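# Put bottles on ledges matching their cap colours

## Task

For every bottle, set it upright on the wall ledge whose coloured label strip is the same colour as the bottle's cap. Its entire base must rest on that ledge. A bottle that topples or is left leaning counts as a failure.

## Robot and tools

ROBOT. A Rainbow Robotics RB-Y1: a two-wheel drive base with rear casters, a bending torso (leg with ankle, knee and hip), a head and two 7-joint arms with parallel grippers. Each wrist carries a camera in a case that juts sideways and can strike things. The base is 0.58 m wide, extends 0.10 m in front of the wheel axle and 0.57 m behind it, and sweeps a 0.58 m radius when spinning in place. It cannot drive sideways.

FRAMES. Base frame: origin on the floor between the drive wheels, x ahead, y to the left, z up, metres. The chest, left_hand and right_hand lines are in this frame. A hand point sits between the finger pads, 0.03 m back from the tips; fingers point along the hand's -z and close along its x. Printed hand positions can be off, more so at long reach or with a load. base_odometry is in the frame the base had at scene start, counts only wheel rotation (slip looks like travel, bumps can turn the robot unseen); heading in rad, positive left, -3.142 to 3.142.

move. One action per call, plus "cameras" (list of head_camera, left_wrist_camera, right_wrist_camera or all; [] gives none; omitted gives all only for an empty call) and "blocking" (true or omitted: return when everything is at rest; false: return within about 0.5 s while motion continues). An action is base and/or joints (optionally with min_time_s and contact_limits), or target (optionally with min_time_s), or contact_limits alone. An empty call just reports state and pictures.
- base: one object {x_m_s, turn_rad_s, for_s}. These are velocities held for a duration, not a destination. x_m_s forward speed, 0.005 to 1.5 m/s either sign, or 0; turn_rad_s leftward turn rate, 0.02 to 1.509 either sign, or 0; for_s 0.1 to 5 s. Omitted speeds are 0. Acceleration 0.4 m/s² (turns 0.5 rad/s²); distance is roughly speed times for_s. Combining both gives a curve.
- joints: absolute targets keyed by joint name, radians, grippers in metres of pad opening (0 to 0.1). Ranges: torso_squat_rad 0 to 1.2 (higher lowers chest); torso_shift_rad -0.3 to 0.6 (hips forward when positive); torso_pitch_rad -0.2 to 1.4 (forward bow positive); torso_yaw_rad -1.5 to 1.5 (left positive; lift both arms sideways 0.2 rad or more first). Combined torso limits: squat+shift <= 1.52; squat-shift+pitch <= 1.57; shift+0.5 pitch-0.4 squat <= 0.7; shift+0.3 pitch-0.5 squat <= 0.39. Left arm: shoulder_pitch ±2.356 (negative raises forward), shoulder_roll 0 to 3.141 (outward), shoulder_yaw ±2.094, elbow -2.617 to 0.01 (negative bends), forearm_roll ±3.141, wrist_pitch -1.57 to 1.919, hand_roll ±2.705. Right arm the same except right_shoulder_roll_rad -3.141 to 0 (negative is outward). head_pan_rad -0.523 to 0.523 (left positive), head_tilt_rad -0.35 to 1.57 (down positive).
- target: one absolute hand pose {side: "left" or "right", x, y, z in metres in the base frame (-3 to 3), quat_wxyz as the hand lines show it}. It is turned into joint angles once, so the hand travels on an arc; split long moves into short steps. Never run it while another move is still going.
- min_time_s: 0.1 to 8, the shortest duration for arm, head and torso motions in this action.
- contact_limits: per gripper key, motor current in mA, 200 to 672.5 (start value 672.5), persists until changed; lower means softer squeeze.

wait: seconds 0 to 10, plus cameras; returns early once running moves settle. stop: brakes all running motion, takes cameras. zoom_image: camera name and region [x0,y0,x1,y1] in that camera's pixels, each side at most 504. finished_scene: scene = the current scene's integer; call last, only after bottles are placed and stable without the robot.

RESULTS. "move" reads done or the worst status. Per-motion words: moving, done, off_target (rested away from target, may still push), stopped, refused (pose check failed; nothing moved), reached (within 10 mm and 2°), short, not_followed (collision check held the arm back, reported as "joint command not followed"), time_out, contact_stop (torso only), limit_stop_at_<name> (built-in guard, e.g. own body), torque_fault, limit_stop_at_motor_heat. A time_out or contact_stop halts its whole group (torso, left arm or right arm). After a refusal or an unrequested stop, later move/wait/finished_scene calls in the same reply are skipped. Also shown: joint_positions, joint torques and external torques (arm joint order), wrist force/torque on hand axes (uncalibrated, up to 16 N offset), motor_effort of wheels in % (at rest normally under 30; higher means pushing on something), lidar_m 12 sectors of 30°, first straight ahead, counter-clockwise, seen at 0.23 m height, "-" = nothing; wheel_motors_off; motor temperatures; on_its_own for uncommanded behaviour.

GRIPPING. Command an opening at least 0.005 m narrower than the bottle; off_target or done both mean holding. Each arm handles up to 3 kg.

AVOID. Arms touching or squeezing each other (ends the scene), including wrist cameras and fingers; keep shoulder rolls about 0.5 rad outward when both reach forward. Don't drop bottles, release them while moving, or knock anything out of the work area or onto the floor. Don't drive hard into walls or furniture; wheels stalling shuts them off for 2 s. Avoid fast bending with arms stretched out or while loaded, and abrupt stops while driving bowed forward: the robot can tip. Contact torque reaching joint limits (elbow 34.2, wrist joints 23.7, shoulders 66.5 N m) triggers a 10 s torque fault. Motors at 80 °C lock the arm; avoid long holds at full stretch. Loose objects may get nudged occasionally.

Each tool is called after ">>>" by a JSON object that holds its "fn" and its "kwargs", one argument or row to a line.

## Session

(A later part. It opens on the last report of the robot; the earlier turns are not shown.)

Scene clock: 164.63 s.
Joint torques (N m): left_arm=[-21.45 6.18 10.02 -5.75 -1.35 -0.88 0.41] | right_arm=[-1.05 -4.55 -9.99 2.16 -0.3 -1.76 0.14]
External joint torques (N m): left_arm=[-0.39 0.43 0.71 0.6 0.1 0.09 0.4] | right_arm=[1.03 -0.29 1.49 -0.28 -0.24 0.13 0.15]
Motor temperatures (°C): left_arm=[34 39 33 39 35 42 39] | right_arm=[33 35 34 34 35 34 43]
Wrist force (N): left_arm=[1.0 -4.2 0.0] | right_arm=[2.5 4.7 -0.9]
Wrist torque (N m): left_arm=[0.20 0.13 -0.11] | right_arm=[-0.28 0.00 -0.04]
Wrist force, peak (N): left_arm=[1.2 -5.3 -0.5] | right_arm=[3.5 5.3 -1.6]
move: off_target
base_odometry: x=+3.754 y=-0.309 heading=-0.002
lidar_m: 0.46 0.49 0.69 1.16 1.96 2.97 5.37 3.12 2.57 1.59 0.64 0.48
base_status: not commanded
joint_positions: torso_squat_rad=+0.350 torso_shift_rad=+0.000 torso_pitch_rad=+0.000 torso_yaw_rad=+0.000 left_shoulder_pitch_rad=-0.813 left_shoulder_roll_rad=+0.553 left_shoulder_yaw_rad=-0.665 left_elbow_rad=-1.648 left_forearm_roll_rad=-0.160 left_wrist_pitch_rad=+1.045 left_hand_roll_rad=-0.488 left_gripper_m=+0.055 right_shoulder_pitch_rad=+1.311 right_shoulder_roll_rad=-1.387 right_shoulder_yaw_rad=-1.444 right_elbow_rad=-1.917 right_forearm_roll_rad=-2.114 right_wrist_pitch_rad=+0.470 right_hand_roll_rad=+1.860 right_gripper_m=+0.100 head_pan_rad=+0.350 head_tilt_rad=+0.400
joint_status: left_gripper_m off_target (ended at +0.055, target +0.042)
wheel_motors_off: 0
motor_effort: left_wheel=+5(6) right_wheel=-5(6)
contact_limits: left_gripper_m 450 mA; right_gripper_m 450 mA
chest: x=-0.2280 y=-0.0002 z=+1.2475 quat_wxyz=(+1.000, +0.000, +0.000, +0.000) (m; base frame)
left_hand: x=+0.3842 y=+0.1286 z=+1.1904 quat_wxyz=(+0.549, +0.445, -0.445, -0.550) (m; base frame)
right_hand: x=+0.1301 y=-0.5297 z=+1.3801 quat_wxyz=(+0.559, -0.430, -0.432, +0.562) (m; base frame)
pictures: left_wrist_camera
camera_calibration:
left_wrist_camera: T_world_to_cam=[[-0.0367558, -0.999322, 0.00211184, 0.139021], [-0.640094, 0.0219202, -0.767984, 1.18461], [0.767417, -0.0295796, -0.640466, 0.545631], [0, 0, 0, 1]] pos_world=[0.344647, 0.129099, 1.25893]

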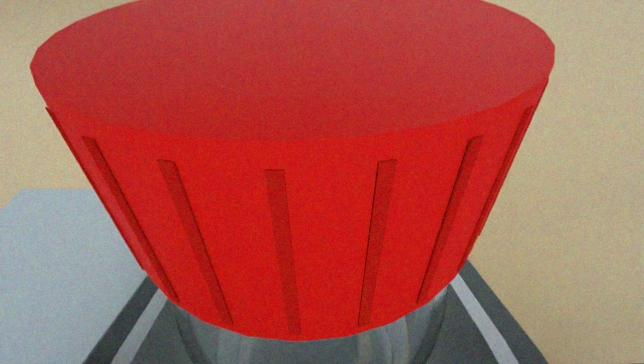

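>>> {"fn": "move", "kwargs": {
  "target": {"side": "left", "x": 0.382, "y": 0.1285, "z": 1.199, "quat_wxyz": [0.5495, 0.4450, -0.4450, -0.5495]},
  "min_time_s": 0.4
}}

>>> {"fn": "move", "kwargs": {
  "target": {"side": "left", "x": 0.355, "y": 0.1285, "z": 1.201, "quat_wxyz": [0.5495, 0.4450, -0.4450, -0.5495]},
  "min_time_s": 0.5,
  "cameras": ["left_wrist_camera", "head_camera"]
}}

Scene clock: 165.77 s.
Joint torques (N m): left_arm=[-22.87 7.81 11.32 -7.26 -1.43 -0.99 0.08] | right_arm=[-0.61 -5.22 -11.08 2.21 0 -1.83 0.04]
External joint torques (N m): left_arm=[-1.83 2.01 1.95 -1.03 0.04 0 0.07] | right_arm=[1.47 -0.97 0.4 -0.22 0.05 0.05 0.05]
Wrist force (N): left_arm=[1.1 -6.5 -0.5] | right_arm=[3.3 3.8 -1.4]
Wrist torque (N m): left_arm=[0.16 0.14 -0.02] | right_arm=[-0.17 0.09 -0.03]
Wrist force, peak (N): left_arm=[0.6 -6.8 -0.6] | right_arm=[3.7 5.1 -0.8]
move: done
base_odometry: x=+3.754 y=-0.309 heading=-0.002
lidar_m: 0.46 0.48 0.69 1.16 1.96 2.97 5.38 3.12 2.58 1.59 0.64 0.48
base_status: not commanded
joint_positions: torso_squat_rad=+0.350 torso_shift_rad=+0.000 torso_pitch_rad=+0.000 torso_yaw_rad=+0.000 left_shoulder_pitch_rad=-0.823 left_shoulder_roll_rad=+0.560 left_shoulder_yaw_rad=-0.658 left_elbow_rad=-1.669 left_forearm_roll_rad=-0.141 left_wrist_pitch_rad=+1.068 left_hand_roll_rad=-0.501 left_gripper_m=+0.055 right_shoulder_pitch_rad=+1.311 right_shoulder_roll_rad=-1.387 right_shoulder_yaw_rad=-1.444 right_elbow_rad=-1.917 right_forearm_roll_rad=-2.114 right_wrist_pitch_rad=+0.470 right_hand_roll_rad=+1.860 right_gripper_m=+0.100 head_pan_rad=+0.350 head_tilt_rad=+0.400
joint_status: all done
wheel_motors_off: 0
motor_effort: left_wheel=+5(6) right_wheel=-6(6)
contact_limits: left_gripper_m 450 mA; right_gripper_m 450 mA
chest: x=-0.2280 y=-0.0002 z=+1.2475 quat_wxyz=(+1.000, +0.000, +0.000, +0.000) (m; base frame)
left_hand: x=+0.3821 y=+0.1283 z=+1.1986 quat_wxyz=(+0.549, +0.445, -0.445, -0.550) (m; base frame)
left_hand_status: reached (checked arc, planned for 0.4 s): 0 mm and 0.0 deg off.
right_hand: x=+0.1301 y=-0.5297 z=+1.3801 quat_wxyz=(+0.559, -0.430, -0.432, +0.562) (m; base frame)
pictures: none

Scene clock: 166.67 s.
Joint torques (N m): left_arm=[-21.41 7.14 9.77 -6.75 -1.8 -1.31 0.11] | right_arm=[-0.35 -5.33 -11 2.52 -0.2 -1.83 0.11]
External joint torques (N m): left_arm=[-1.56 1.67 0.36 -0.65 -0.27 -0.32 0.1] | right_arm=[1.74 -1.08 0.48 0.08 -0.14 0.06 0.11]
Wrist force (N): left_arm=[1.1 -6.6 -0.3] | right_arm=[2.2 4.6 -1.2]
Wrist torque (N m): left_arm=[0.19 0.12 -0.04] | right_arm=[-0.29 -0.04 0.00]
Wrist force, peak (N): left_arm=[0.2 -7.3 -1.1] | right_arm=[3.8 5.0 -1.6]
move: done
base_odometry: x=+3.754 y=-0.309 heading=-0.002
lidar_m: 0.46 0.49 0.69 1.17 1.97 2.97 5.38 3.12 2.57 1.60 0.63 0.47
base_status: not commanded
joint_positions: torso_squat_rad=+0.350 torso_shift_rad=+0.000 torso_pitch_rad=+0.000 torso_yaw_rad=+0.000 left_shoulder_pitch_rad=-0.771 left_shoulder_roll_rad=+0.588 left_shoulder_yaw_rad=-0.660 left_elbow_rad=-1.812 left_forearm_roll_rad=-0.152 left_wrist_pitch_rad=+1.154 left_hand_roll_rad=-0.501 left_gripper_m=+0.055 right_shoulder_pitch_rad=+1.311 right_shoulder_roll_rad=-1.387 right_shoulder_yaw_rad=-1.444 right_elbow_rad=-1.917 right_forearm_roll_rad=-2.114 right_wrist_pitch_rad=+0.470 right_hand_roll_rad=+1.860 right_gripper_m=+0.100 head_pan_rad=+0.350 head_tilt_rad=+0.400
joint_status: all done
wheel_motors_off: 0
motor_effort: left_wheel=+5(5) right_wheel=-5(5)
contact_limits: left_gripper_m 450 mA; right_gripper_m 450 mA
chest: x=-0.2280 y=-0.0002 z=+1.2475 quat_wxyz=(+1.000, +0.000, +0.000, +0.000) (m; base frame)
left_hand: x=+0.3551 y=+0.1284 z=+1.2009 quat_wxyz=(+0.550, +0.445, -0.445, -0.550) (m; base frame)
left_hand_status: reached (checked arc, planned for 0.5 s): 0 mm and 0.0 deg off.
right_hand: x=+0.1301 y=-0.5297 z=+1.3801 quat_wxyz=(+0.559, -0.430, -0.432, +0.562) (m; base frame)
pictures: head_camera, left_wrist_camera
camera_calibration:
head_camera: T_world_to_cam=[[0.317549, -0.947907, 0.0252041, 0.0334162], [-0.32892, -0.13504, -0.934653, 1.34358], [0.889367, 0.288508, -0.354667, 0.6398], [0, 0, 0, 1]] pos_world=[-0.137699, 0.0285249, 1.48186]
left_wrist_camera: T_world_to_cam=[[-0.0363052, -0.999337, 0.00266686, 0.136985], [-0.640456, 0.0212186, -0.767701, 1.17396], [0.767136, -0.0295796, -0.640802, 0.575126], [0, 0, 0, 1]] pos_world=[0.315644, 0.128997, 1.26943]

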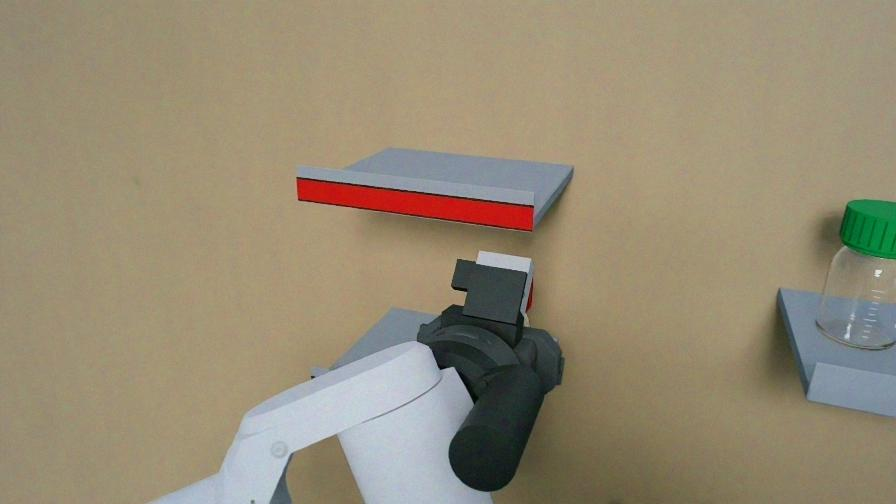

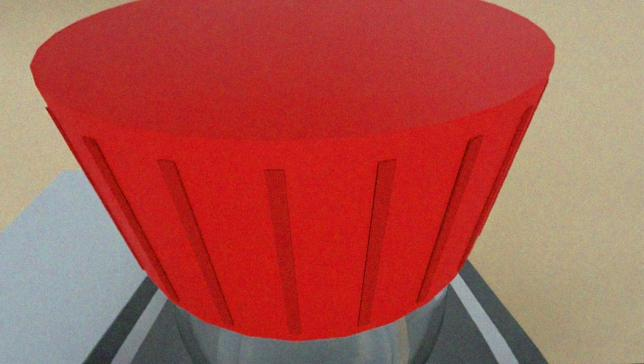

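>>> {"fn": "move", "kwargs": {
  "target": {"side": "left", "x": 0.35, "y": 0.1285, "z": 1.220, "quat_wxyz": [0.5495, 0.4450, -0.4450, -0.5495]},
  "min_time_s": 0.5
}}

>>> {"fn": "move", "kwargs": {
  "target": {"side": "left", "x": 0.28, "y": 0.13, "z": 1.226, "quat_wxyz": [0.5495, 0.4450, -0.4450, -0.5495]},
  "min_time_s": 0.7
}}

>>> {"fn": "move", "kwargs": {
  "target": {"side": "left", "x": 0.20, "y": 0.155, "z": 1.25, "quat_wxyz": [0.5495, 0.4450, -0.4450, -0.5495]},
  "min_time_s": 0.8,
  "cameras": ["left_wrist_camera", "head_camera"]
}}

Scene clock: 168.03 s.
Joint torques (N m): left_arm=[-21.87 7.55 11.05 -6.83 -1.82 -1.04 0.09] | right_arm=[-0.65 -5.07 -11 2.3 -0.15 -2.02 0.16]
External joint torques (N m): left_arm=[-2.05 1.95 1.58 -1.05 -0.26 -0.01 0.08] | right_arm=[1.43 -0.82 0.48 -0.14 -0.09 -0.14 0.17]
Wrist force (N): left_arm=[0.9 -6.5 -0.7] | right_arm=[3.1 4.5 -0.8]
Wrist torque (N m): left_arm=[0.18 0.13 -0.01] | right_arm=[-0.24 0.03 -0.03]
Wrist force, peak (N): left_arm=[0.9 -7.1 -0.5] | right_arm=[2.8 5.2 -1.5]
move: done
base_odometry: x=+3.754 y=-0.309 heading=-0.002
lidar_m: 0.46 0.49 0.69 1.16 1.96 2.97 5.37 3.12 2.57 1.59 0.64 0.48
base_status: not commanded
joint_positions: torso_squat_rad=+0.350 torso_shift_rad=+0.000 torso_pitch_rad=+0.000 torso_yaw_rad=+0.000 left_shoulder_pitch_rad=-0.794 left_shoulder_roll_rad=+0.601 left_shoulder_yaw_rad=-0.641 left_elbow_rad=-1.853 left_forearm_roll_rad=-0.113 left_wrist_pitch_rad=+1.200 left_hand_roll_rad=-0.528 left_gripper_m=+0.055 right_shoulder_pitch_rad=+1.311 right_shoulder_roll_rad=-1.387 right_shoulder_yaw_rad=-1.444 right_elbow_rad=-1.917 right_forearm_roll_rad=-2.114 right_wrist_pitch_rad=+0.470 right_hand_roll_rad=+1.860 right_gripper_m=+0.100 head_pan_rad=+0.350 head_tilt_rad=+0.400
joint_status: all done
wheel_motors_off: 0
motor_effort: left_wheel=+5(6) right_wheel=-5(6)
contact_limits: left_gripper_m 450 mA; right_gripper_m 450 mA
chest: x=-0.2280 y=-0.0002 z=+1.2475 quat_wxyz=(+1.000, +0.000, +0.000, +0.000) (m; base frame)
left_hand: x=+0.3504 y=+0.1280 z=+1.2192 quat_wxyz=(+0.549, +0.445, -0.446, -0.550) (m; base frame)
left_hand_status: reached (checked arc, planned for 0.5 s): 1 mm and 0.1 deg off.
right_hand: x=+0.1301 y=-0.5297 z=+1.3801 quat_wxyz=(+0.559, -0.430, -0.432, +0.562) (m; base frame)
pictures: none

Scene clock: 169.27 s.
Joint torques (N m): left_arm=[-18.4 6.12 7.84 -5.91 -2.04 -1.41 0.04] | right_arm=[-0.83 -4.58 -10.6 2.37 -0.16 -1.78 0.01]
External joint torques (N m): left_arm=[-1.57 1.25 -1.02 -0.63 -0.37 -0.37 0.02] | right_arm=[1.25 -0.33 0.88 -0.07 -0.1 0.1 0.02]
Wrist force (N): left_arm=[1.2 -6.6 -0.6] | right_arm=[3.2 4.4 -1.1]
Wrist torque (N m): left_arm=[0.18 0.16 -0.01] | right_arm=[-0.24 0.06 -0.04]
Wrist force, peak (N): left_arm=[0.9 -7.5 -1.1] | right_arm=[3.7 5.1 -1.7]
move: done
base_odometry: x=+3.754 y=-0.309 heading=-0.002
lidar_m: 0.46 0.48 0.69 1.16 1.97 2.97 5.38 3.11 2.57 1.59 0.64 0.47
base_status: not commanded
joint_positions: torso_squat_rad=+0.350 torso_shift_rad=+0.000 torso_pitch_rad=+0.000 torso_yaw_rad=+0.000 left_shoulder_pitch_rad=-0.687 left_shoulder_roll_rad=+0.654 left_shoulder_yaw_rad=-0.649 left_elbow_rad=-2.181 left_forearm_roll_rad=-0.146 left_wrist_pitch_rad=+1.419 left_hand_roll_rad=-0.530 left_gripper_m=+0.055 right_shoulder_pitch_rad=+1.311 right_shoulder_roll_rad=-1.387 right_shoulder_yaw_rad=-1.444 right_elbow_rad=-1.917 right_forearm_roll_rad=-2.114 right_wrist_pitch_rad=+0.470 right_hand_roll_rad=+1.860 right_gripper_m=+0.100 head_pan_rad=+0.350 head_tilt_rad=+0.400
joint_status: all done
wheel_motors_off: 0
motor_effort: left_wheel=+5(6) right_wheel=-6(6)
contact_limits: left_gripper_m 450 mA; right_gripper_m 450 mA
chest: x=-0.2280 y=-0.0002 z=+1.2475 quat_wxyz=(+1.000, +0.000, +0.000, +0.000) (m; base frame)
left_hand: x=+0.2801 y=+0.1301 z=+1.2261 quat_wxyz=(+0.550, +0.445, -0.445, -0.549) (m; base frame)
left_hand_status: reached (checked arc, planned for 0.7 s): 0 mm and 0.0 deg off.
right_hand: x=+0.1301 y=-0.5297 z=+1.3801 quat_wxyz=(+0.559, -0.430, -0.432, +0.562) (m; base frame)
pictures: none

Scene clock: 170.40 s.
Joint torques (N m): left_arm=[-14.5 6.44 9.05 -4.7 -1.78 -1.47 0] | right_arm=[-0.43 -4.48 -10.66 2.1 -0.05 -1.8 0.15]
External joint torques (N m): left_arm=[-1.04 1.24 1.51 -0.63 -0.09 -0.38 -0.01] | right_arm=[1.65 -0.23 0.82 -0.34 0.01 0.09 0.15]
Wrist force (N): left_arm=[0.7 -6.8 -0.2] | right_arm=[2.4 5.3 -0.6]
Wrist torque (N m): left_arm=[0.21 0.10 -0.03] | right_arm=[-0.38 0.01 -0.02]
Wrist force, peak (N): left_arm=[0.6 -7.9 -0.3] | right_arm=[3.3 4.9 -1.4]
move: done
base_odometry: x=+3.754 y=-0.309 heading=-0.002
lidar_m: 0.46 0.48 0.69 1.16 1.96 2.97 5.38 3.12 2.58 1.59 0.64 0.47
base_status: not commanded
joint_positions: torso_squat_rad=+0.350 torso_shift_rad=+0.000 torso_pitch_rad=+0.000 torso_yaw_rad=+0.000 left_shoulder_pitch_rad=-0.589 left_shoulder_roll_rad=+0.749 left_shoulder_yaw_rad=-0.593 left_elbow_rad=-2.552 left_forearm_roll_rad=-0.112 left_wrist_pitch_rad=+1.657 left_hand_roll_rad=-0.560 left_gripper_m=+0.055 right_shoulder_pitch_rad=+1.311 right_shoulder_roll_rad=-1.388 right_shoulder_yaw_rad=-1.444 right_elbow_rad=-1.917 right_forearm_roll_rad=-2.114 right_wrist_pitch_rad=+0.470 right_hand_roll_rad=+1.860 right_gripper_m=+0.100 head_pan_rad=+0.350 head_tilt_rad=+0.400
joint_status: all done
wheel_motors_off: 0
motor_effort: left_wheel=+6(6) right_wheel=-5(6)
contact_limits: left_gripper_m 450 mA; right_gripper_m 450 mA
chest: x=-0.2280 y=-0.0002 z=+1.2475 quat_wxyz=(+1.000, +0.000, +0.000, +0.000) (m; base frame)
left_hand: x=+0.2001 y=+0.1549 z=+1.2499 quat_wxyz=(+0.549, +0.445, -0.445, -0.550) (m; base frame)
left_hand_status: reached (checked arc, planned for 0.8 s): 0 mm and 0.0 deg off.
right_hand: x=+0.1301 y=-0.5297 z=+1.3801 quat_wxyz=(+0.559, -0.430, -0.432, +0.562) (m; base frame)
pictures: head_camera, left_wrist_camera
camera_calibration:
head_camera: T_world_to_cam=[[0.317581, -0.947894, 0.0252926, 0.0332893], [-0.32889, -0.13513, -0.93465, 1.34358], [0.889367, 0.288509, -0.354668, 0.639801], [0, 0, 0, 1]] pos_world=[-0.137699, 0.0285251, 1.48186]
left_wrist_camera: T_world_to_cam=[[-0.0365601, -0.999329, 0.00236454, 0.158046], [-0.64049, 0.0216157, -0.767663, 1.11158], [0.767096, -0.0295803, -0.64085, 0.726358], [0, 0, 0, 1]] pos_world=[0.160544, 0.155398, 1.31843]

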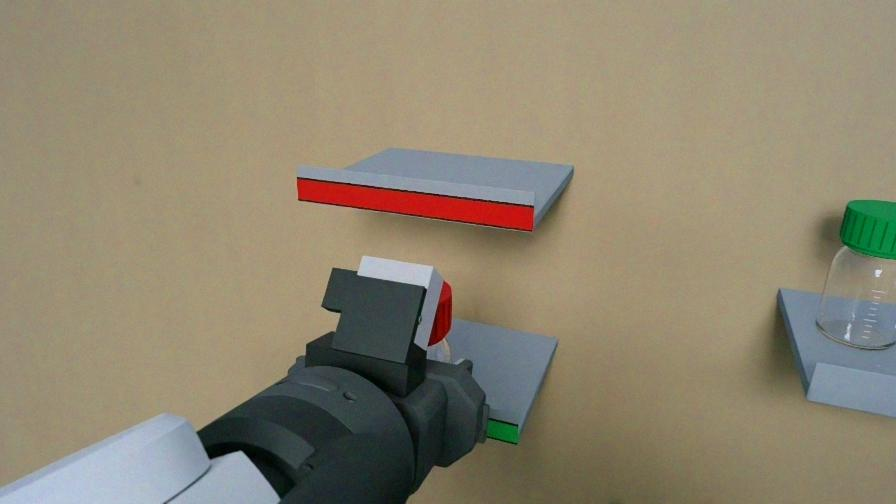

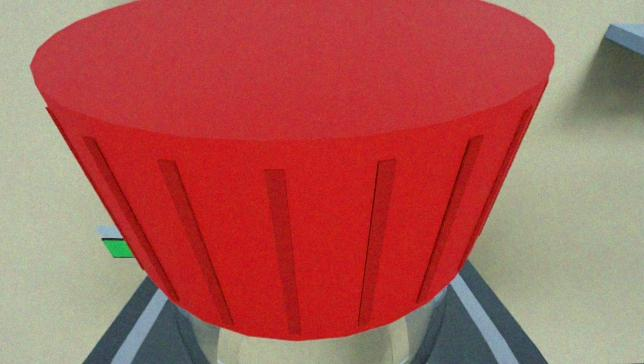

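>>> {"fn": "move", "kwargs": {
  "target": {"side": "left", "x": 0.20, "y": 0.18, "z": 1.34, "quat_wxyz": [0.5495, 0.4450, -0.4450, -0.5495]},
  "min_time_s": 0.9
}}

>>> {"fn": "move", "kwargs": {
  "target": {"side": "left", "x": 0.21, "y": 0.19, "z": 1.422, "quat_wxyz": [0.5495, 0.4450, -0.4450, -0.5495]},
  "min_time_s": 0.9,
  "cameras": ["left_wrist_camera", "head_camera"]
}}

Scene clock: 172.37 s.
Joint torques (N m): left_arm=[-15.67 8.24 8.1 -1.42 -1.84 -1.6 0.07] | right_arm=[-1.09 -4.72 -11.08 2.27 -0.29 -1.85 0.11]
External joint torques (N m): left_arm=[-1.1 1.73 1.01 -0.65 -0.3 -0.34 0.06] | right_arm=[1 -0.46 0.4 -0.17 -0.23 0.03 0.12]
Wrist force (N): left_arm=[0.7 -6.5 -0.6] | right_arm=[3.5 4.8 -0.9]
Wrist torque (N m): left_arm=[0.15 0.09 -0.01] | right_arm=[-0.26 0.10 0.00]
Wrist force, peak (N): left_arm=[1.5 -7.1 -0.3] | right_arm=[2.9 5.8 -1.2]
move: done
base_odometry: x=+3.754 y=-0.309 heading=-0.002
lidar_m: 0.46 0.49 0.69 1.16 1.96 2.97 5.38 3.12 2.57 1.59 0.63 0.48
base_status: not commanded
joint_positions: torso_squat_rad=+0.350 torso_shift_rad=+0.000 torso_pitch_rad=+0.000 torso_yaw_rad=+0.000 left_shoulder_pitch_rad=-0.803 left_shoulder_roll_rad=+0.789 left_shoulder_yaw_rad=-0.288 left_elbow_rad=-2.552 left_forearm_roll_rad=+0.263 left_wrist_pitch_rad=+1.825 left_hand_roll_rad=-0.665 left_gripper_m=+0.055 right_shoulder_pitch_rad=+1.311 right_shoulder_roll_rad=-1.388 right_shoulder_yaw_rad=-1.444 right_elbow_rad=-1.917 right_forearm_roll_rad=-2.114 right_wrist_pitch_rad=+0.470 right_hand_roll_rad=+1.860 right_gripper_m=+0.100 head_pan_rad=+0.350 head_tilt_rad=+0.400
joint_status: all done
wheel_motors_off: 0
motor_effort: left_wheel=+5(6) right_wheel=-5(6)
contact_limits: left_gripper_m 450 mA; right_gripper_m 450 mA
chest: x=-0.2280 y=-0.0002 z=+1.2475 quat_wxyz=(+1.000, +0.000, +0.000, +0.000) (m; base frame)
left_hand: x=+0.1998 y=+0.1799 z=+1.3400 quat_wxyz=(+0.549, +0.445, -0.445, -0.549) (m; base frame)
left_hand_status: reached (checked arc, planned for 0.9 s): 0 mm and 0.0 deg off.
right_hand: x=+0.1301 y=-0.5297 z=+1.3801 quat_wxyz=(+0.559, -0.430, -0.432, +0.562) (m; base frame)
pictures: none

Scene clock: 173.60 s.
Joint torques (N m): left_arm=[-17.32 8.44 7.73 1.22 -1.59 -1.6 0.07] | right_arm=[-0.56 -4.87 -11.2 2.07 -0.11 -1.83 -0.03]
External joint torques (N m): left_arm=[-1.42 1.53 1.18 0.41 -0.19 -0.2 0.06] | right_arm=[1.52 -0.62 0.28 -0.37 -0.05 0.06 -0.02]
Wrist force (N): left_arm=[1.0 -6.5 -0.7] | right_arm=[3.0 3.8 -0.5]
Wrist torque (N m): left_arm=[0.16 0.14 -0.02] | right_arm=[-0.18 0.01 -0.01]
Wrist force, peak (N): left_arm=[1.6 -7.1 -0.1] | right_arm=[3.8 4.9 -0.8]
move: done
base_odometry: x=+3.754 y=-0.309 heading=-0.002
lidar_m: 0.46 0.49 0.69 1.16 1.97 2.97 5.38 3.12 2.58 1.60 0.63 0.48
base_status: not commanded
joint_positions: torso_squat_rad=+0.350 torso_shift_rad=+0.000 torso_pitch_rad=+0.000 torso_yaw_rad=+0.000 left_shoulder_pitch_rad=-1.063 left_shoulder_roll_rad=+0.799 left_shoulder_yaw_rad=-0.138 left_elbow_rad=-2.374 left_forearm_roll_rad=+0.476 left_wrist_pitch_rad=+1.916 left_hand_roll_rad=-0.761 left_gripper_m=+0.055 right_shoulder_pitch_rad=+1.311 right_shoulder_roll_rad=-1.388 right_shoulder_yaw_rad=-1.444 right_elbow_rad=-1.917 right_forearm_roll_rad=-2.114 right_wrist_pitch_rad=+0.470 right_hand_roll_rad=+1.860 right_gripper_m=+0.100 head_pan_rad=+0.350 head_tilt_rad=+0.400
joint_status: all done
wheel_motors_off: 0
motor_effort: left_wheel=+6(6) right_wheel=-5(6)
contact_limits: left_gripper_m 450 mA; right_gripper_m 450 mA
chest: x=-0.2280 y=-0.0002 z=+1.2475 quat_wxyz=(+1.000, +0.000, +0.000, +0.000) (m; base frame)
left_hand: x=+0.2099 y=+0.1899 z=+1.4219 quat_wxyz=(+0.549, +0.445, -0.445, -0.550) (m; base frame)
left_hand_status: reached (checked arc, planned for 0.9 s): 0 mm and 0.0 deg off.
right_hand: x=+0.1301 y=-0.5297 z=+1.3801 quat_wxyz=(+0.559, -0.430, -0.432, +0.562) (m; base frame)
pictures: head_camera, left_wrist_camera
camera_calibration:
head_camera: T_world_to_cam=[[0.317581, -0.947894, 0.0252926, 0.0332893], [-0.32889, -0.13513, -0.93465, 1.34358], [0.889367, 0.288509, -0.354668, 0.639801], [0, 0, 0, 1]] pos_world=[-0.137699, 0.0285251, 1.48186]
left_wrist_camera: T_world_to_cam=[[-0.0366394, -0.999326, 0.0024199, 0.192908], [-0.64038, 0.0216198, -0.767754, 1.24932], [0.767184, -0.0296797, -0.64074, 0.829865], [0, 0, 0, 1]] pos_world=[0.170445, 0.190398, 1.49043]

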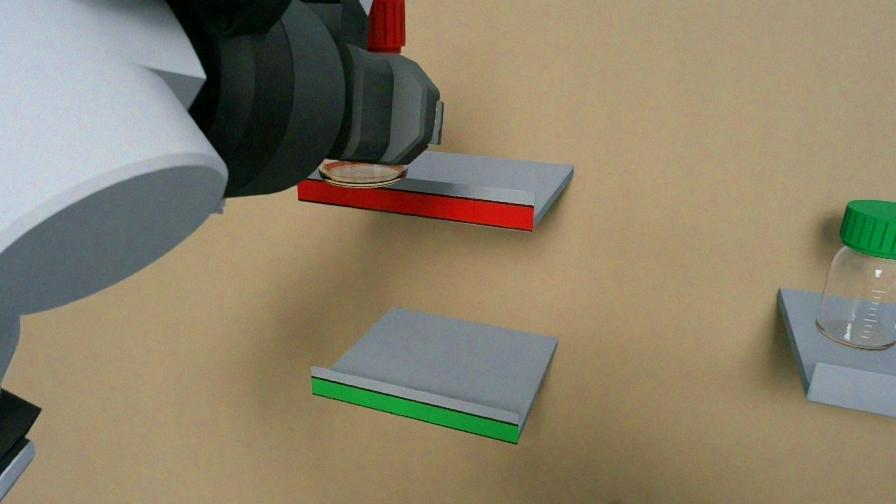

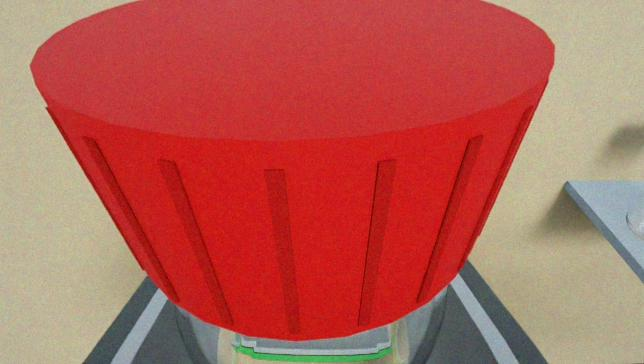

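>>> {"fn": "move", "kwargs": {
  "target": {"side": "left", "x": 0.30, "y": 0.19, "z": 1.422, "quat_wxyz": [0.5495, 0.4450, -0.4450, -0.5495]},
  "min_time_s": 0.8
}}

>>> {"fn": "move", "kwargs": {
  "target": {"side": "left", "x": 0.385, "y": 0.19, "z": 1.415, "quat_wxyz": [0.5495, 0.4450, -0.4450, -0.5495]},
  "min_time_s": 0.8
}}

>>> {"fn": "move", "kwargs": {
  "target": {"side": "left", "x": 0.385, "y": 0.19, "z": 1.390, "quat_wxyz": [0.5495, 0.4450, -0.4450, -0.5495]},
  "min_time_s": 0.6,
  "cameras": ["left_wrist_camera", "head_camera"]
}}

Scene clock: 175.37 s.
Joint torques (N m): left_arm=[-21.11 8.35 6.41 -2.07 -1.56 -1.77 0.1] | right_arm=[-0.41 -5.26 -10.94 2.38 -0.22 -1.88 0.09]
External joint torques (N m): left_arm=[-2 0.63 -1.26 -0.17 -0.29 -0.21 0.09] | right_arm=[1.67 -1 0.54 -0.06 -0.16 0.01 0.1]
Wrist force (N): left_arm=[0.9 -6.2 -0.4] | right_arm=[3.6 5.0 -1.6]
Wrist torque (N m): left_arm=[0.15 0.13 -0.03] | right_arm=[-0.34 0.09 -0.04]
Wrist force, peak (N): left_arm=[1.5 -7.6 -1.5] | right_arm=[3.9 5.2 -0.2]
move: done
base_odometry: x=+3.754 y=-0.309 heading=-0.002
lidar_m: 0.46 0.49 0.70 1.16 1.96 2.97 5.38 3.12 2.58 1.60 0.64 0.47
base_status: not commanded
joint_positions: torso_squat_rad=+0.350 torso_shift_rad=+0.000 torso_pitch_rad=+0.000 torso_yaw_rad=+0.000 left_shoulder_pitch_rad=-1.081 left_shoulder_roll_rad=+0.741 left_shoulder_yaw_rad=-0.208 left_elbow_rad=-2.024 left_forearm_roll_rad=+0.370 left_wrist_pitch_rad=+1.612 left_hand_roll_rad=-0.878 left_gripper_m=+0.055 right_shoulder_pitch_rad=+1.311 right_shoulder_roll_rad=-1.387 right_shoulder_yaw_rad=-1.444 right_elbow_rad=-1.917 right_forearm_roll_rad=-2.114 right_wrist_pitch_rad=+0.470 right_hand_roll_rad=+1.860 right_gripper_m=+0.100 head_pan_rad=+0.350 head_tilt_rad=+0.400
joint_status: all done
wheel_motors_off: 0
motor_effort: left_wheel=+5(6) right_wheel=-5(6)
contact_limits: left_gripper_m 450 mA; right_gripper_m 450 mA
chest: x=-0.2280 y=-0.0002 z=+1.2475 quat_wxyz=(+1.000, +0.000, +0.000, +0.000) (m; base frame)
left_hand: x=+0.2996 y=+0.1902 z=+1.4220 quat_wxyz=(+0.550, +0.445, -0.445, -0.549) (m; base frame)
left_hand_status: reached (checked arc, planned for 0.8 s): 0 mm and 0.0 deg off.
right_hand: x=+0.1301 y=-0.5297 z=+1.3801 quat_wxyz=(+0.559, -0.430, -0.432, +0.562) (m; base frame)
pictures: none

Scene clock: 176.63 s.
Joint torques (N m): left_arm=[-24.35 9.36 6.68 -4.52 -1.3 -1.81 0.2] | right_arm=[-1.14 -5.15 -11.16 2.31 -0.29 -1.87 0.39]
External joint torques (N m): left_arm=[-1.99 0.88 -1.03 -0.19 -0.26 -0.12 0.18] | right_arm=[0.94 -0.9 0.32 -0.13 -0.23 0.01 0.4]
Wrist force (N): left_arm=[1.2 -6.5 -0.2] | right_arm=[3.0 3.5 -1.3]
Wrist torque (N m): left_arm=[0.16 0.16 -0.03] | right_arm=[-0.10 0.03 -0.05]
Wrist force, peak (N): left_arm=[0.4 -7.2 -1.1] | right_arm=[3.7 5.0 -1.3]
move: done
base_odometry: x=+3.754 y=-0.309 heading=-0.002
lidar_m: 0.46 0.48 0.69 1.16 1.97 2.97 5.38 3.12 2.58 1.59 0.64 0.48
base_status: not commanded
joint_positions: torso_squat_rad=+0.350 torso_shift_rad=+0.000 torso_pitch_rad=+0.000 torso_yaw_rad=+0.000 left_shoulder_pitch_rad=-1.164 left_shoulder_roll_rad=+0.656 left_shoulder_yaw_rad=-0.257 left_elbow_rad=-1.628 left_forearm_roll_rad=+0.311 left_wrist_pitch_rad=+1.327 left_hand_roll_rad=-0.976 left_gripper_m=+0.055 right_shoulder_pitch_rad=+1.311 right_shoulder_roll_rad=-1.387 right_shoulder_yaw_rad=-1.444 right_elbow_rad=-1.917 right_forearm_roll_rad=-2.114 right_wrist_pitch_rad=+0.470 right_hand_roll_rad=+1.860 right_gripper_m=+0.100 head_pan_rad=+0.350 head_tilt_rad=+0.400
joint_status: all done
wheel_motors_off: 0
motor_effort: left_wheel=+5(6) right_wheel=-5(6)
contact_limits: left_gripper_m 450 mA; right_gripper_m 450 mA
chest: x=-0.2280 y=-0.0002 z=+1.2475 quat_wxyz=(+1.000, +0.000, +0.000, +0.000) (m; base frame)
left_hand: x=+0.3842 y=+0.1902 z=+1.4149 quat_wxyz=(+0.549, +0.445, -0.445, -0.549) (m; base frame)
left_hand_status: reached (checked arc, planned for 0.8 s): 1 mm and 0.0 deg off.
right_hand: x=+0.1301 y=-0.5297 z=+1.3801 quat_wxyz=(+0.559, -0.430, -0.432, +0.562) (m; base frame)
pictures: none

Scene clock: 177.57 s.
Joint torques (N m): left_arm=[-23.87 8.56 6.33 -5.83 -1.42 -2.17 0.57] | right_arm=[-0.76 -4.47 -10.83 2.38 -0.27 -1.86 0.2]
External joint torques (N m): left_arm=[-1.67 0.16 -1.59 -1.25 -0.36 -0.51 0.56] | right_arm=[1.32 -0.21 0.65 -0.06 -0.21 0.03 0.2]
Wrist force (N): left_arm=[1.2 -6.2 -0.6] | right_arm=[2.7 4.6 -0.8]
Wrist torque (N m): left_arm=[0.13 0.16 -0.15] | right_arm=[-0.25 0.01 -0.05]
Wrist force, peak (N): left_arm=[1.3 -7.1 -0.6] | right_arm=[2.8 5.5 -1.0]
move: done
base_odometry: x=+3.754 y=-0.309 heading=-0.002
lidar_m: 0.46 0.49 0.69 1.16 1.96 2.96 5.37 3.11 2.57 1.59 0.64 0.48
base_status: not commanded
joint_positions: torso_squat_rad=+0.350 torso_shift_rad=+0.000 torso_pitch_rad=+0.000 torso_yaw_rad=+0.000 left_shoulder_pitch_rad=-1.099 left_shoulder_roll_rad=+0.649 left_shoulder_yaw_rad=-0.269 left_elbow_rad=-1.665 left_forearm_roll_rad=+0.284 left_wrist_pitch_rad=+1.301 left_hand_roll_rad=-0.953 left_gripper_m=+0.055 right_shoulder_pitch_rad=+1.311 right_shoulder_roll_rad=-1.387 right_shoulder_yaw_rad=-1.444 right_elbow_rad=-1.917 right_forearm_roll_rad=-2.114 right_wrist_pitch_rad=+0.470 right_hand_roll_rad=+1.860 right_gripper_m=+0.100 head_pan_rad=+0.350 head_tilt_rad=+0.400
joint_status: all done
wheel_motors_off: 0
motor_effort: left_wheel=+6(6) right_wheel=-6(6)
contact_limits: left_gripper_m 450 mA; right_gripper_m 450 mA
chest: x=-0.2280 y=-0.0002 z=+1.2475 quat_wxyz=(+1.000, +0.000, +0.000, +0.000) (m; base frame)
left_hand: x=+0.3848 y=+0.1900 z=+1.3905 quat_wxyz=(+0.550, +0.444, -0.444, -0.550) (m; base frame)
left_hand_status: reached (checked arc, planned for 0.6 s): 1 mm and 0.2 deg off.
right_hand: x=+0.1301 y=-0.5297 z=+1.3801 quat_wxyz=(+0.559, -0.430, -0.432, +0.562) (m; base frame)
pictures: head_camera, left_wrist_camera
camera_calibration:
head_camera: T_world_to_cam=[[0.317581, -0.947894, 0.0252926, 0.0332575], [-0.32889, -0.13513, -0.93465, 1.34362], [0.889367, 0.288509, -0.354668, 0.639712], [0, 0, 0, 1]] pos_world=[-0.137599, 0.0285251, 1.48186]
left_wrist_camera: T_world_to_cam=[[-0.0371187, -0.999306, 0.00319886, 0.19862], [-0.642771, 0.0214241, -0.765759, 1.33535], [0.765158, -0.0304801, -0.64312, 0.679818], [0, 0, 0, 1]] pos_world=[0.34553, 0.190595, 1.45913]

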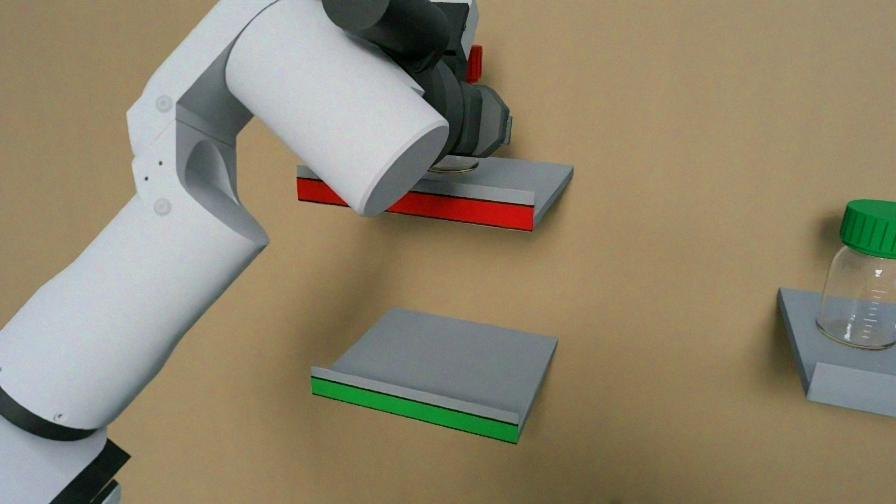

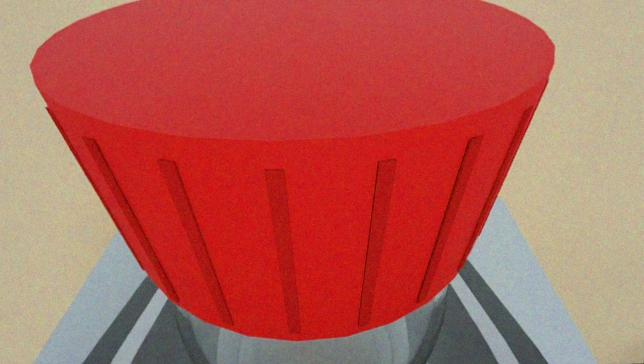

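>>> {"fn": "move", "kwargs": {
  "target": {"side": "left", "x": 0.385, "y": 0.19, "z": 1.383, "quat_wxyz": [0.5495, 0.4450, -0.4450, -0.5495]},
  "min_time_s": 0.5
}}

Scene clock: 178.63 s.
Joint torques (N m): left_arm=[-22.81 7.95 6.12 -5.73 -1.24 -1.89 0.58] | right_arm=[-0.6 -5.24 -10.96 2.14 -0.08 -1.84 0.26]
External joint torques (N m): left_arm=[-0.67 -0.43 -1.87 -1.07 -0.17 -0.24 0.57] | right_arm=[1.48 -0.99 0.52 -0.3 -0.02 0.04 0.27]
Wrist force (N): left_arm=[1.0 -5.8 -0.3] | right_arm=[3.6 4.4 -1.0]
Wrist torque (N m): left_arm=[0.20 0.15 -0.16] | right_arm=[-0.29 0.13 -0.03]
Wrist force, peak (N): left_arm=[1.3 -6.7 -0.5] | right_arm=[4.2 4.8 -1.0]
move: done
base_odometry: x=+3.754 y=-0.309 heading=-0.002
lidar_m: 0.46 0.49 0.69 1.16 1.97 2.97 5.38 3.12 2.57 1.60 0.64 0.48
base_status: not commanded
joint_positions: torso_squat_rad=+0.350 torso_shift_rad=+0.000 torso_pitch_rad=+0.000 torso_yaw_rad=+0.000 left_shoulder_pitch_rad=-1.077 left_shoulder_roll_rad=+0.647 left_shoulder_yaw_rad=-0.273 left_elbow_rad=-1.677 left_forearm_roll_rad=+0.270 left_wrist_pitch_rad=+1.289 left_hand_roll_rad=-0.945 left_gripper_m=+0.055 right_shoulder_pitch_rad=+1.311 right_shoulder_roll_rad=-1.387 right_shoulder_yaw_rad=-1.444 right_elbow_rad=-1.917 right_forearm_roll_rad=-2.114 right_wrist_pitch_rad=+0.470 right_hand_roll_rad=+1.860 right_gripper_m=+0.100 head_pan_rad=+0.350 head_tilt_rad=+0.400
joint_status: all done
wheel_motors_off: 0
motor_effort: left_wheel=+5(6) right_wheel=-5(6)
contact_limits: left_gripper_m 450 mA; right_gripper_m 450 mA
chest: x=-0.2280 y=-0.0002 z=+1.2475 quat_wxyz=(+1.000, +0.000, +0.000, +0.000) (m; base frame)
left_hand: x=+0.3850 y=+0.1903 z=+1.3834 quat_wxyz=(+0.550, +0.445, -0.445, -0.549) (m; base frame)
left_hand_status: reached (checked arc, planned for 0.5 s): 0 mm and 0.0 deg off.
right_hand: x=+0.1301 y=-0.5297 z=+1.3801 quat_wxyz=(+0.559, -0.430, -0.432, +0.562) (m; base frame)
pictures: none

>>> {"fn": "move", "kwargs": {
  "target": {"side": "left", "x": 0.385, "y": 0.19, "z": 1.378, "quat_wxyz": [0.5495, 0.4450, -0.4450, -0.5495]},
  "min_time_s": 0.5,
  "cameras": ["head_camera"]
}}

>>> {"fn": "zoom_image", "kwargs": {
  "camera": "head_camera",
  "region": [290, 0, 590, 250]
}}

Scene clock: 179.70 s.
Joint torques (N m): left_arm=[-11.06 4.33 -0.14 -2.32 1.68 2.05 0.73] | right_arm=[-0.85 -4.87 -10.72 1.93 -0.16 -1.69 0.29]
External joint torques (N m): left_arm=[11.02 -4.02 -8.15 2.37 2.76 3.7 0.72] | right_arm=[1.23 -0.62 0.76 -0.5 -0.1 0.19 0.3]
Wrist force (N): left_arm=[-0.7 16.3 -5.5] | right_arm=[3.4 4.8 -0.8]
Wrist torque (N m): left_arm=[0.21 0.11 -0.24] | right_arm=[-0.32 0.09 -0.08]
Wrist force, peak (N): left_arm=[0.6 18.1 -5.8] | right_arm=[2.7 5.5 0.0]
move: done
base_odometry: x=+3.754 y=-0.309 heading=-0.002
lidar_m: 0.46 0.49 0.69 1.16 1.98 2.97 5.38 3.11 2.58 1.59 0.64 0.47
base_status: not commanded
joint_positions: torso_squat_rad=+0.350 torso_shift_rad=+0.000 torso_pitch_rad=+0.000 torso_yaw_rad=+0.000 left_shoulder_pitch_rad=-1.067 left_shoulder_roll_rad=+0.646 left_shoulder_yaw_rad=-0.274 left_elbow_rad=-1.685 left_forearm_roll_rad=+0.262 left_wrist_pitch_rad=+1.281 left_hand_roll_rad=-0.940 left_gripper_m=+0.055 right_shoulder_pitch_rad=+1.311 right_shoulder_roll_rad=-1.387 right_shoulder_yaw_rad=-1.444 right_elbow_rad=-1.917 right_forearm_roll_rad=-2.114 right_wrist_pitch_rad=+0.470 right_hand_roll_rad=+1.860 right_gripper_m=+0.100 head_pan_rad=+0.350 head_tilt_rad=+0.400
joint_status: all done
wheel_motors_off: 0
motor_effort: left_wheel=+5(6) right_wheel=-5(6)
contact_limits: left_gripper_m 450 mA; right_gripper_m 450 mA
chest: x=-0.2280 y=-0.0002 z=+1.2475 quat_wxyz=(+1.000, +0.000, +0.000, +0.000) (m; base frame)
left_hand: x=+0.3847 y=+0.1902 z=+1.3813 quat_wxyz=(+0.548, +0.446, -0.447, -0.548) (m; base frame)
left_hand_status: reached (checked arc, planned for 0.5 s): 3 mm and 0.3 deg off.
right_hand: x=+0.1300 y=-0.5297 z=+1.3802 quat_wxyz=(+0.559, -0.430, -0.432, +0.562) (m; base frame)
pictures: head_camera
camera_calibration:
head_camera: T_world_to_cam=[[0.317556, -0.947904, 0.0252326, 0.0333749], [-0.328828, -0.135041, -0.934685, 1.34364], [0.889399, 0.288518, -0.35458, 0.639676], [0, 0, 0, 1]] pos_world=[-0.137699, 0.0285249, 1.48186]

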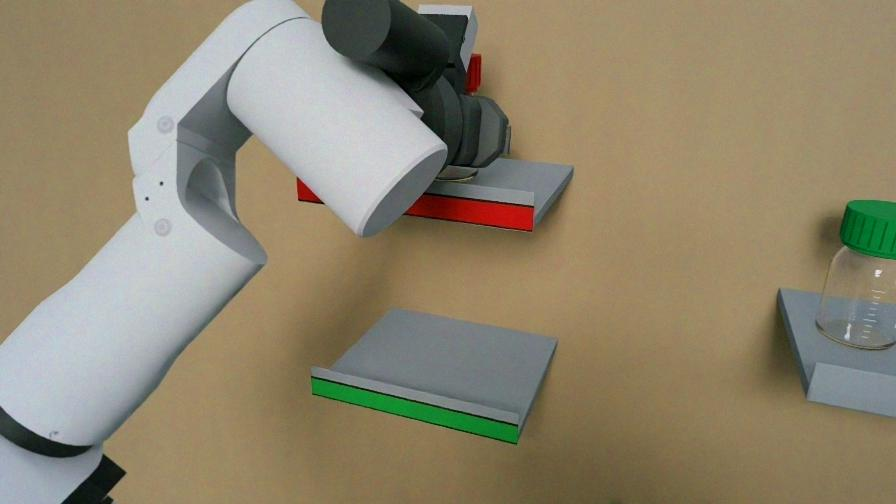

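Scaled by 1.680 from the camera's 896x504 image, which has a finer 1280x720 frame.

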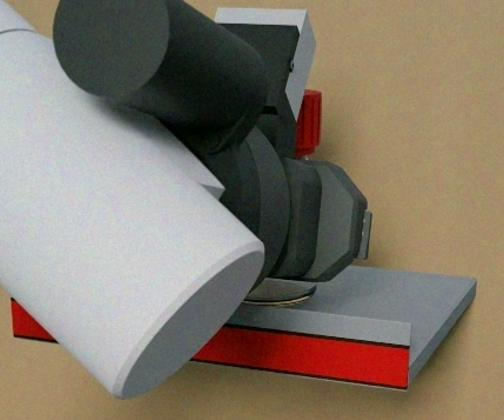

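>>> {"fn": "move", "kwargs": {
  "target": {"side": "left", "x": 0.385, "y": 0.19, "z": 1.3815, "quat_wxyz": [0.5495, 0.4450, -0.4450, -0.5495]},
  "min_time_s": 0.4
}}

>>> {"fn": "move", "kwargs": {
  "joints": {"left_gripper_m": 0.1},
  "cameras": ["left_wrist_camera"]
}}

>>> {"fn": "move", "kwargs": {
  "target": {"side": "left", "x": 0.30, "y": 0.19, "z": 1.388, "quat_wxyz": [0.5495, 0.4450, -0.4450, -0.5495]},
  "min_time_s": 0.8
}}

>>> {"fn": "move", "kwargs": {
  "target": {"side": "left", "x": 0.21, "y": 0.18, "z": 1.40, "quat_wxyz": [0.5495, 0.4450, -0.4450, -0.5495]},
  "min_time_s": 0.8,
  "cameras": ["left_wrist_camera", "head_camera"]
}}

Scene clock: 181.17 s.
Joint torques (N m): left_arm=[-18.29 7.85 6.52 -3.78 0.18 -0.13 0.41] | right_arm=[-1.08 -4.43 -10.94 2.25 -0.37 -1.66 0.34]
External joint torques (N m): left_arm=[3.79 -0.5 -1.49 0.9 1.26 1.51 0.39] | right_arm=[1 -0.17 0.54 -0.19 -0.31 0.22 0.35]
Wrist force (N): left_arm=[-0.3 3.0 -2.5] | right_arm=[3.3 4.8 -0.9]
Wrist torque (N m): left_arm=[0.20 0.08 -0.19] | right_arm=[-0.33 0.07 0.02]
Wrist force, peak (N): left_arm=[-0.4 16.3 -5.6] | right_arm=[3.7 5.0 -1.3]
move: done
base_odometry: x=+3.754 y=-0.309 heading=-0.002
lidar_m: 0.46 0.49 0.69 1.15 1.97 2.96 5.38 3.11 2.57 1.59 0.64 0.48
base_status: not commanded
joint_positions: torso_squat_rad=+0.350 torso_shift_rad=+0.000 torso_pitch_rad=+0.000 torso_yaw_rad=+0.000 left_shoulder_pitch_rad=-1.068 left_shoulder_roll_rad=+0.647 left_shoulder_yaw_rad=-0.274 left_elbow_rad=-1.685 left_forearm_roll_rad=+0.262 left_wrist_pitch_rad=+1.281 left_hand_roll_rad=-0.940 left_gripper_m=+0.055 right_shoulder_pitch_rad=+1.311 right_shoulder_roll_rad=-1.387 right_shoulder_yaw_rad=-1.444 right_elbow_rad=-1.917 right_forearm_roll_rad=-2.114 right_wrist_pitch_rad=+0.470 right_hand_roll_rad=+1.860 right_gripper_m=+0.100 head_pan_rad=+0.350 head_tilt_rad=+0.400
joint_status: all done
wheel_motors_off: 0
motor_effort: left_wheel=+5(6) right_wheel=-5(6)
contact_limits: left_gripper_m 450 mA; right_gripper_m 450 mA
chest: x=-0.2281 y=-0.0002 z=+1.2475 quat_wxyz=(+1.000, +0.000, +0.000, +0.000) (m; base frame)
left_hand: x=+0.3845 y=+0.1902 z=+1.3826 quat_wxyz=(+0.548, +0.447, -0.448, -0.548) (m; base frame)
left_hand_status: reached (checked arc, planned for 0.4 s): 1 mm and 0.5 deg off.
right_hand: x=+0.1300 y=-0.5297 z=+1.3802 quat_wxyz=(+0.559, -0.430, -0.432, +0.562) (m; base frame)
pictures: none

Scene clock: 182.17 s.
Joint torques (N m): left_arm=[-22.06 8.61 6.44 -3.93 -1.01 -1.47 0.46] | right_arm=[-0.41 -5.16 -10.7 2.29 -0.05 -1.8 0.34]
External joint torques (N m): left_arm=[0.03 0.25 -1.57 0.75 0.07 0.17 0.44] | right_arm=[1.67 -0.9 0.78 -0.15 0.01 0.09 0.35]
Wrist force (N): left_arm=[0.9 -5.0 0.0] | right_arm=[2.9 4.8 -1.2]
Wrist torque (N m): left_arm=[0.16 0.12 -0.15] | right_arm=[-0.29 0.02 0.00]
Wrist force, peak (N): left_arm=[1.1 -5.7 -0.2] | right_arm=[3.5 5.3 -1.3]
move: done
base_odometry: x=+3.754 y=-0.309 heading=-0.002
lidar_m: 0.46 0.49 0.69 1.16 1.96 2.97 5.38 3.12 2.57 1.59 0.64 0.47
base_status: not commanded
joint_positions: torso_squat_rad=+0.350 torso_shift_rad=+0.000 torso_pitch_rad=+0.000 torso_yaw_rad=+0.000 left_shoulder_pitch_rad=-1.067 left_shoulder_roll_rad=+0.647 left_shoulder_yaw_rad=-0.274 left_elbow_rad=-1.685 left_forearm_roll_rad=+0.262 left_wrist_pitch_rad=+1.281 left_hand_roll_rad=-0.940 left_gripper_m=+0.100 right_shoulder_pitch_rad=+1.311 right_shoulder_roll_rad=-1.387 right_shoulder_yaw_rad=-1.444 right_elbow_rad=-1.917 right_forearm_roll_rad=-2.114 right_wrist_pitch_rad=+0.470 right_hand_roll_rad=+1.860 right_gripper_m=+0.100 head_pan_rad=+0.350 head_tilt_rad=+0.400
joint_status: all done
wheel_motors_off: 0
motor_effort: left_wheel=+5(6) right_wheel=-5(6)
contact_limits: left_gripper_m 450 mA; right_gripper_m 450 mA
chest: x=-0.2280 y=-0.0002 z=+1.2475 quat_wxyz=(+1.000, +0.000, +0.000, +0.000) (m; base frame)
left_hand: x=+0.3846 y=+0.1903 z=+1.3819 quat_wxyz=(+0.548, +0.447, -0.447, -0.548) (m; base frame)
right_hand: x=+0.1301 y=-0.5297 z=+1.3801 quat_wxyz=(+0.559, -0.430, -0.432, +0.562) (m; base frame)
pictures: left_wrist_camera
camera_calibration:
left_wrist_camera: T_world_to_cam=[[-0.0361777, -0.999341, 0.00306358, 0.198791], [-0.634941, 0.0206183, -0.772286, 1.33476], [0.771713, -0.0298847, -0.635268, 0.661009], [0, 0, 0, 1]] pos_world=[0.344578, 0.190894, 1.45013]

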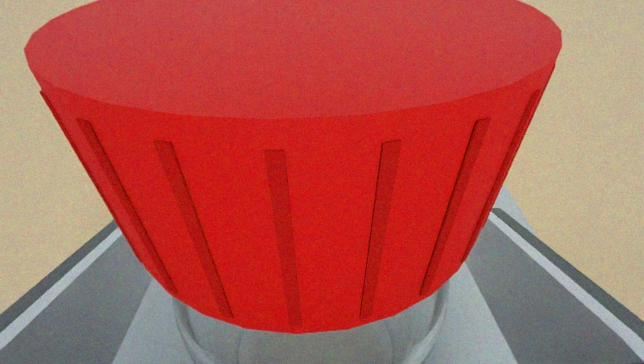

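Scene clock: 183.30 s.
Joint torques (N m): left_arm=[-19.32 9.26 8.76 -2.72 -1.24 -1.68 0.4] | right_arm=[-1.25 -4.52 -11.41 2.29 -0.29 -1.69 0.07]
External joint torques (N m): left_arm=[-0.53 1.63 0.85 -0.3 0.06 -0.15 0.39] | right_arm=[0.83 -0.26 0.07 -0.15 -0.23 0.19 0.07]
Wrist force (N): left_arm=[1.1 -4.8 -0.2] | right_arm=[2.6 4.9 -1.2]
Wrist torque (N m): left_arm=[0.17 0.14 -0.15] | right_arm=[-0.31 -0.01 0.03]
Wrist force, peak (N): left_arm=[0.6 -5.8 0.2] | right_arm=[3.8 4.6 -1.4]
move: done
base_odometry: x=+3.754 y=-0.309 heading=-0.002
lidar_m: 0.46 0.49 0.69 1.16 1.96 2.97 5.38 3.11 2.57 1.59 0.64 0.48
base_status: not commanded
joint_positions: torso_squat_rad=+0.350 torso_shift_rad=+0.000 torso_pitch_rad=+0.000 torso_yaw_rad=+0.000 left_shoulder_pitch_rad=-0.975 left_shoulder_roll_rad=+0.729 left_shoulder_yaw_rad=-0.229 left_elbow_rad=-2.081 left_forearm_roll_rad=+0.313 left_wrist_pitch_rad=+1.566 left_hand_roll_rad=-0.854 left_gripper_m=+0.100 right_shoulder_pitch_rad=+1.311 right_shoulder_roll_rad=-1.387 right_shoulder_yaw_rad=-1.444 right_elbow_rad=-1.917 right_forearm_roll_rad=-2.114 right_wrist_pitch_rad=+0.470 right_hand_roll_rad=+1.860 right_gripper_m=+0.100 head_pan_rad=+0.350 head_tilt_rad=+0.400
joint_status: all done
wheel_motors_off: 0
motor_effort: left_wheel=+5(6) right_wheel=-5(6)
contact_limits: left_gripper_m 450 mA; right_gripper_m 450 mA
chest: x=-0.2281 y=-0.0002 z=+1.2475 quat_wxyz=(+1.000, +0.000, +0.000, +0.000) (m; base frame)
left_hand: x=+0.3003 y=+0.1899 z=+1.3881 quat_wxyz=(+0.549, +0.445, -0.445, -0.550) (m; base frame)
left_hand_status: reached (checked arc, planned for 0.8 s): 0 mm and 0.0 deg off.
right_hand: x=+0.1300 y=-0.5297 z=+1.3802 quat_wxyz=(+0.559, -0.430, -0.432, +0.562) (m; base frame)
pictures: none

Scene clock: 184.43 s.
Joint torques (N m): left_arm=[-16.5 8.27 7.49 0.13 -1.38 -1.7 0.43] | right_arm=[-1.02 -4.77 -10.69 2.43 -0.06 -1.77 0.15]
External joint torques (N m): left_arm=[-0.64 1.64 0.8 -0.21 0.04 -0.32 0.42] | right_arm=[1.06 -0.52 0.79 0 -0.01 0.12 0.16]
Wrist force (N): left_arm=[1.3 -5.2 0.1] | right_arm=[3.0 4.1 -0.6]
Wrist torque (N m): left_arm=[0.21 0.15 -0.16] | right_arm=[-0.19 0.03 0.00]
Wrist force, peak (N): left_arm=[1.3 -5.6 -0.6] | right_arm=[3.5 5.5 -0.8]
move: done
base_odometry: x=+3.754 y=-0.309 heading=-0.002
lidar_m: 0.46 0.49 0.69 1.16 1.96 2.97 5.38 3.11 2.57 1.60 0.64 0.48
base_status: not commanded
joint_positions: torso_squat_rad=+0.350 torso_shift_rad=+0.000 torso_pitch_rad=+0.000 torso_yaw_rad=+0.000 left_shoulder_pitch_rad=-1.010 left_shoulder_roll_rad=+0.760 left_shoulder_yaw_rad=-0.187 left_elbow_rad=-2.416 left_forearm_roll_rad=+0.396 left_wrist_pitch_rad=+1.910 left_hand_roll_rad=-0.748 left_gripper_m=+0.100 right_shoulder_pitch_rad=+1.311 right_shoulder_roll_rad=-1.388 right_shoulder_yaw_rad=-1.444 right_elbow_rad=-1.917 right_forearm_roll_rad=-2.114 right_wrist_pitch_rad=+0.470 right_hand_roll_rad=+1.860 right_gripper_m=+0.100 head_pan_rad=+0.350 head_tilt_rad=+0.400
joint_status: all done
wheel_motors_off: 0
motor_effort: left_wheel=+6(6) right_wheel=-6(6)
contact_limits: left_gripper_m 450 mA; right_gripper_m 450 mA
chest: x=-0.2281 y=-0.0002 z=+1.2475 quat_wxyz=(+1.000, +0.000, +0.000, +0.000) (m; base frame)
left_hand: x=+0.2102 y=+0.1800 z=+1.3999 quat_wxyz=(+0.549, +0.445, -0.445, -0.550) (m; base frame)
left_hand_status: reached (checked arc, planned for 0.8 s): 0 mm and 0.1 deg off.
right_hand: x=+0.1301 y=-0.5297 z=+1.3802 quat_wxyz=(+0.559, -0.430, -0.432, +0.562) (m; base frame)
pictures: head_camera, left_wrist_camera
camera_calibration:
head_camera: T_world_to_cam=[[0.317556, -0.947904, 0.0252326, 0.0333749], [-0.328828, -0.135041, -0.934685, 1.34364], [0.889399, 0.288518, -0.35458, 0.639676], [0, 0, 0, 1]] pos_world=[-0.137699, 0.0285249, 1.48186]
left_wrist_camera: T_world_to_cam=[[-0.0366011, -0.999328, 0.00197445, 0.183725], [-0.639881, 0.0219184, -0.768162, 1.23323], [0.767602, -0.0293789, -0.640253, 0.814479], [0, 0, 0, 1]] pos_world=[0.170648, 0.1805, 1.46843]

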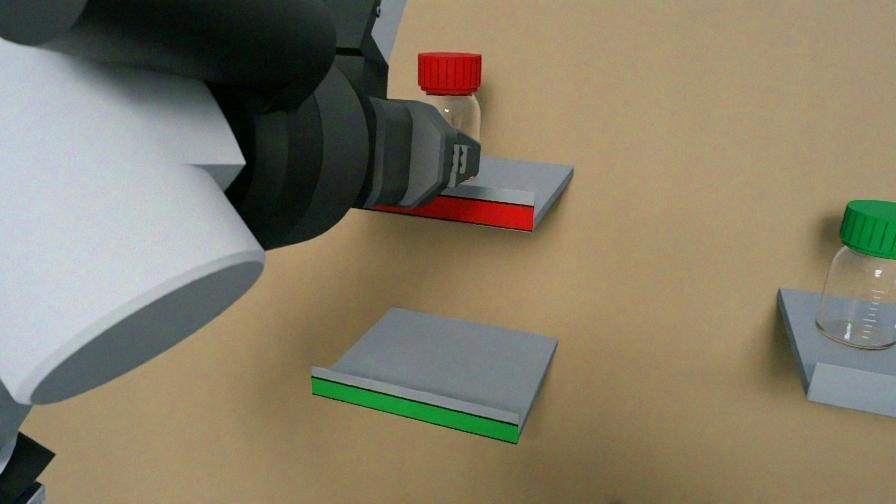

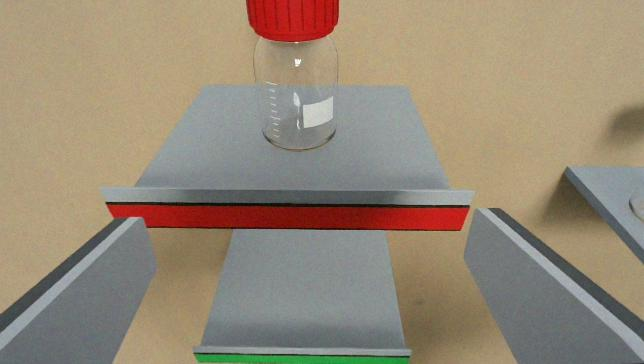

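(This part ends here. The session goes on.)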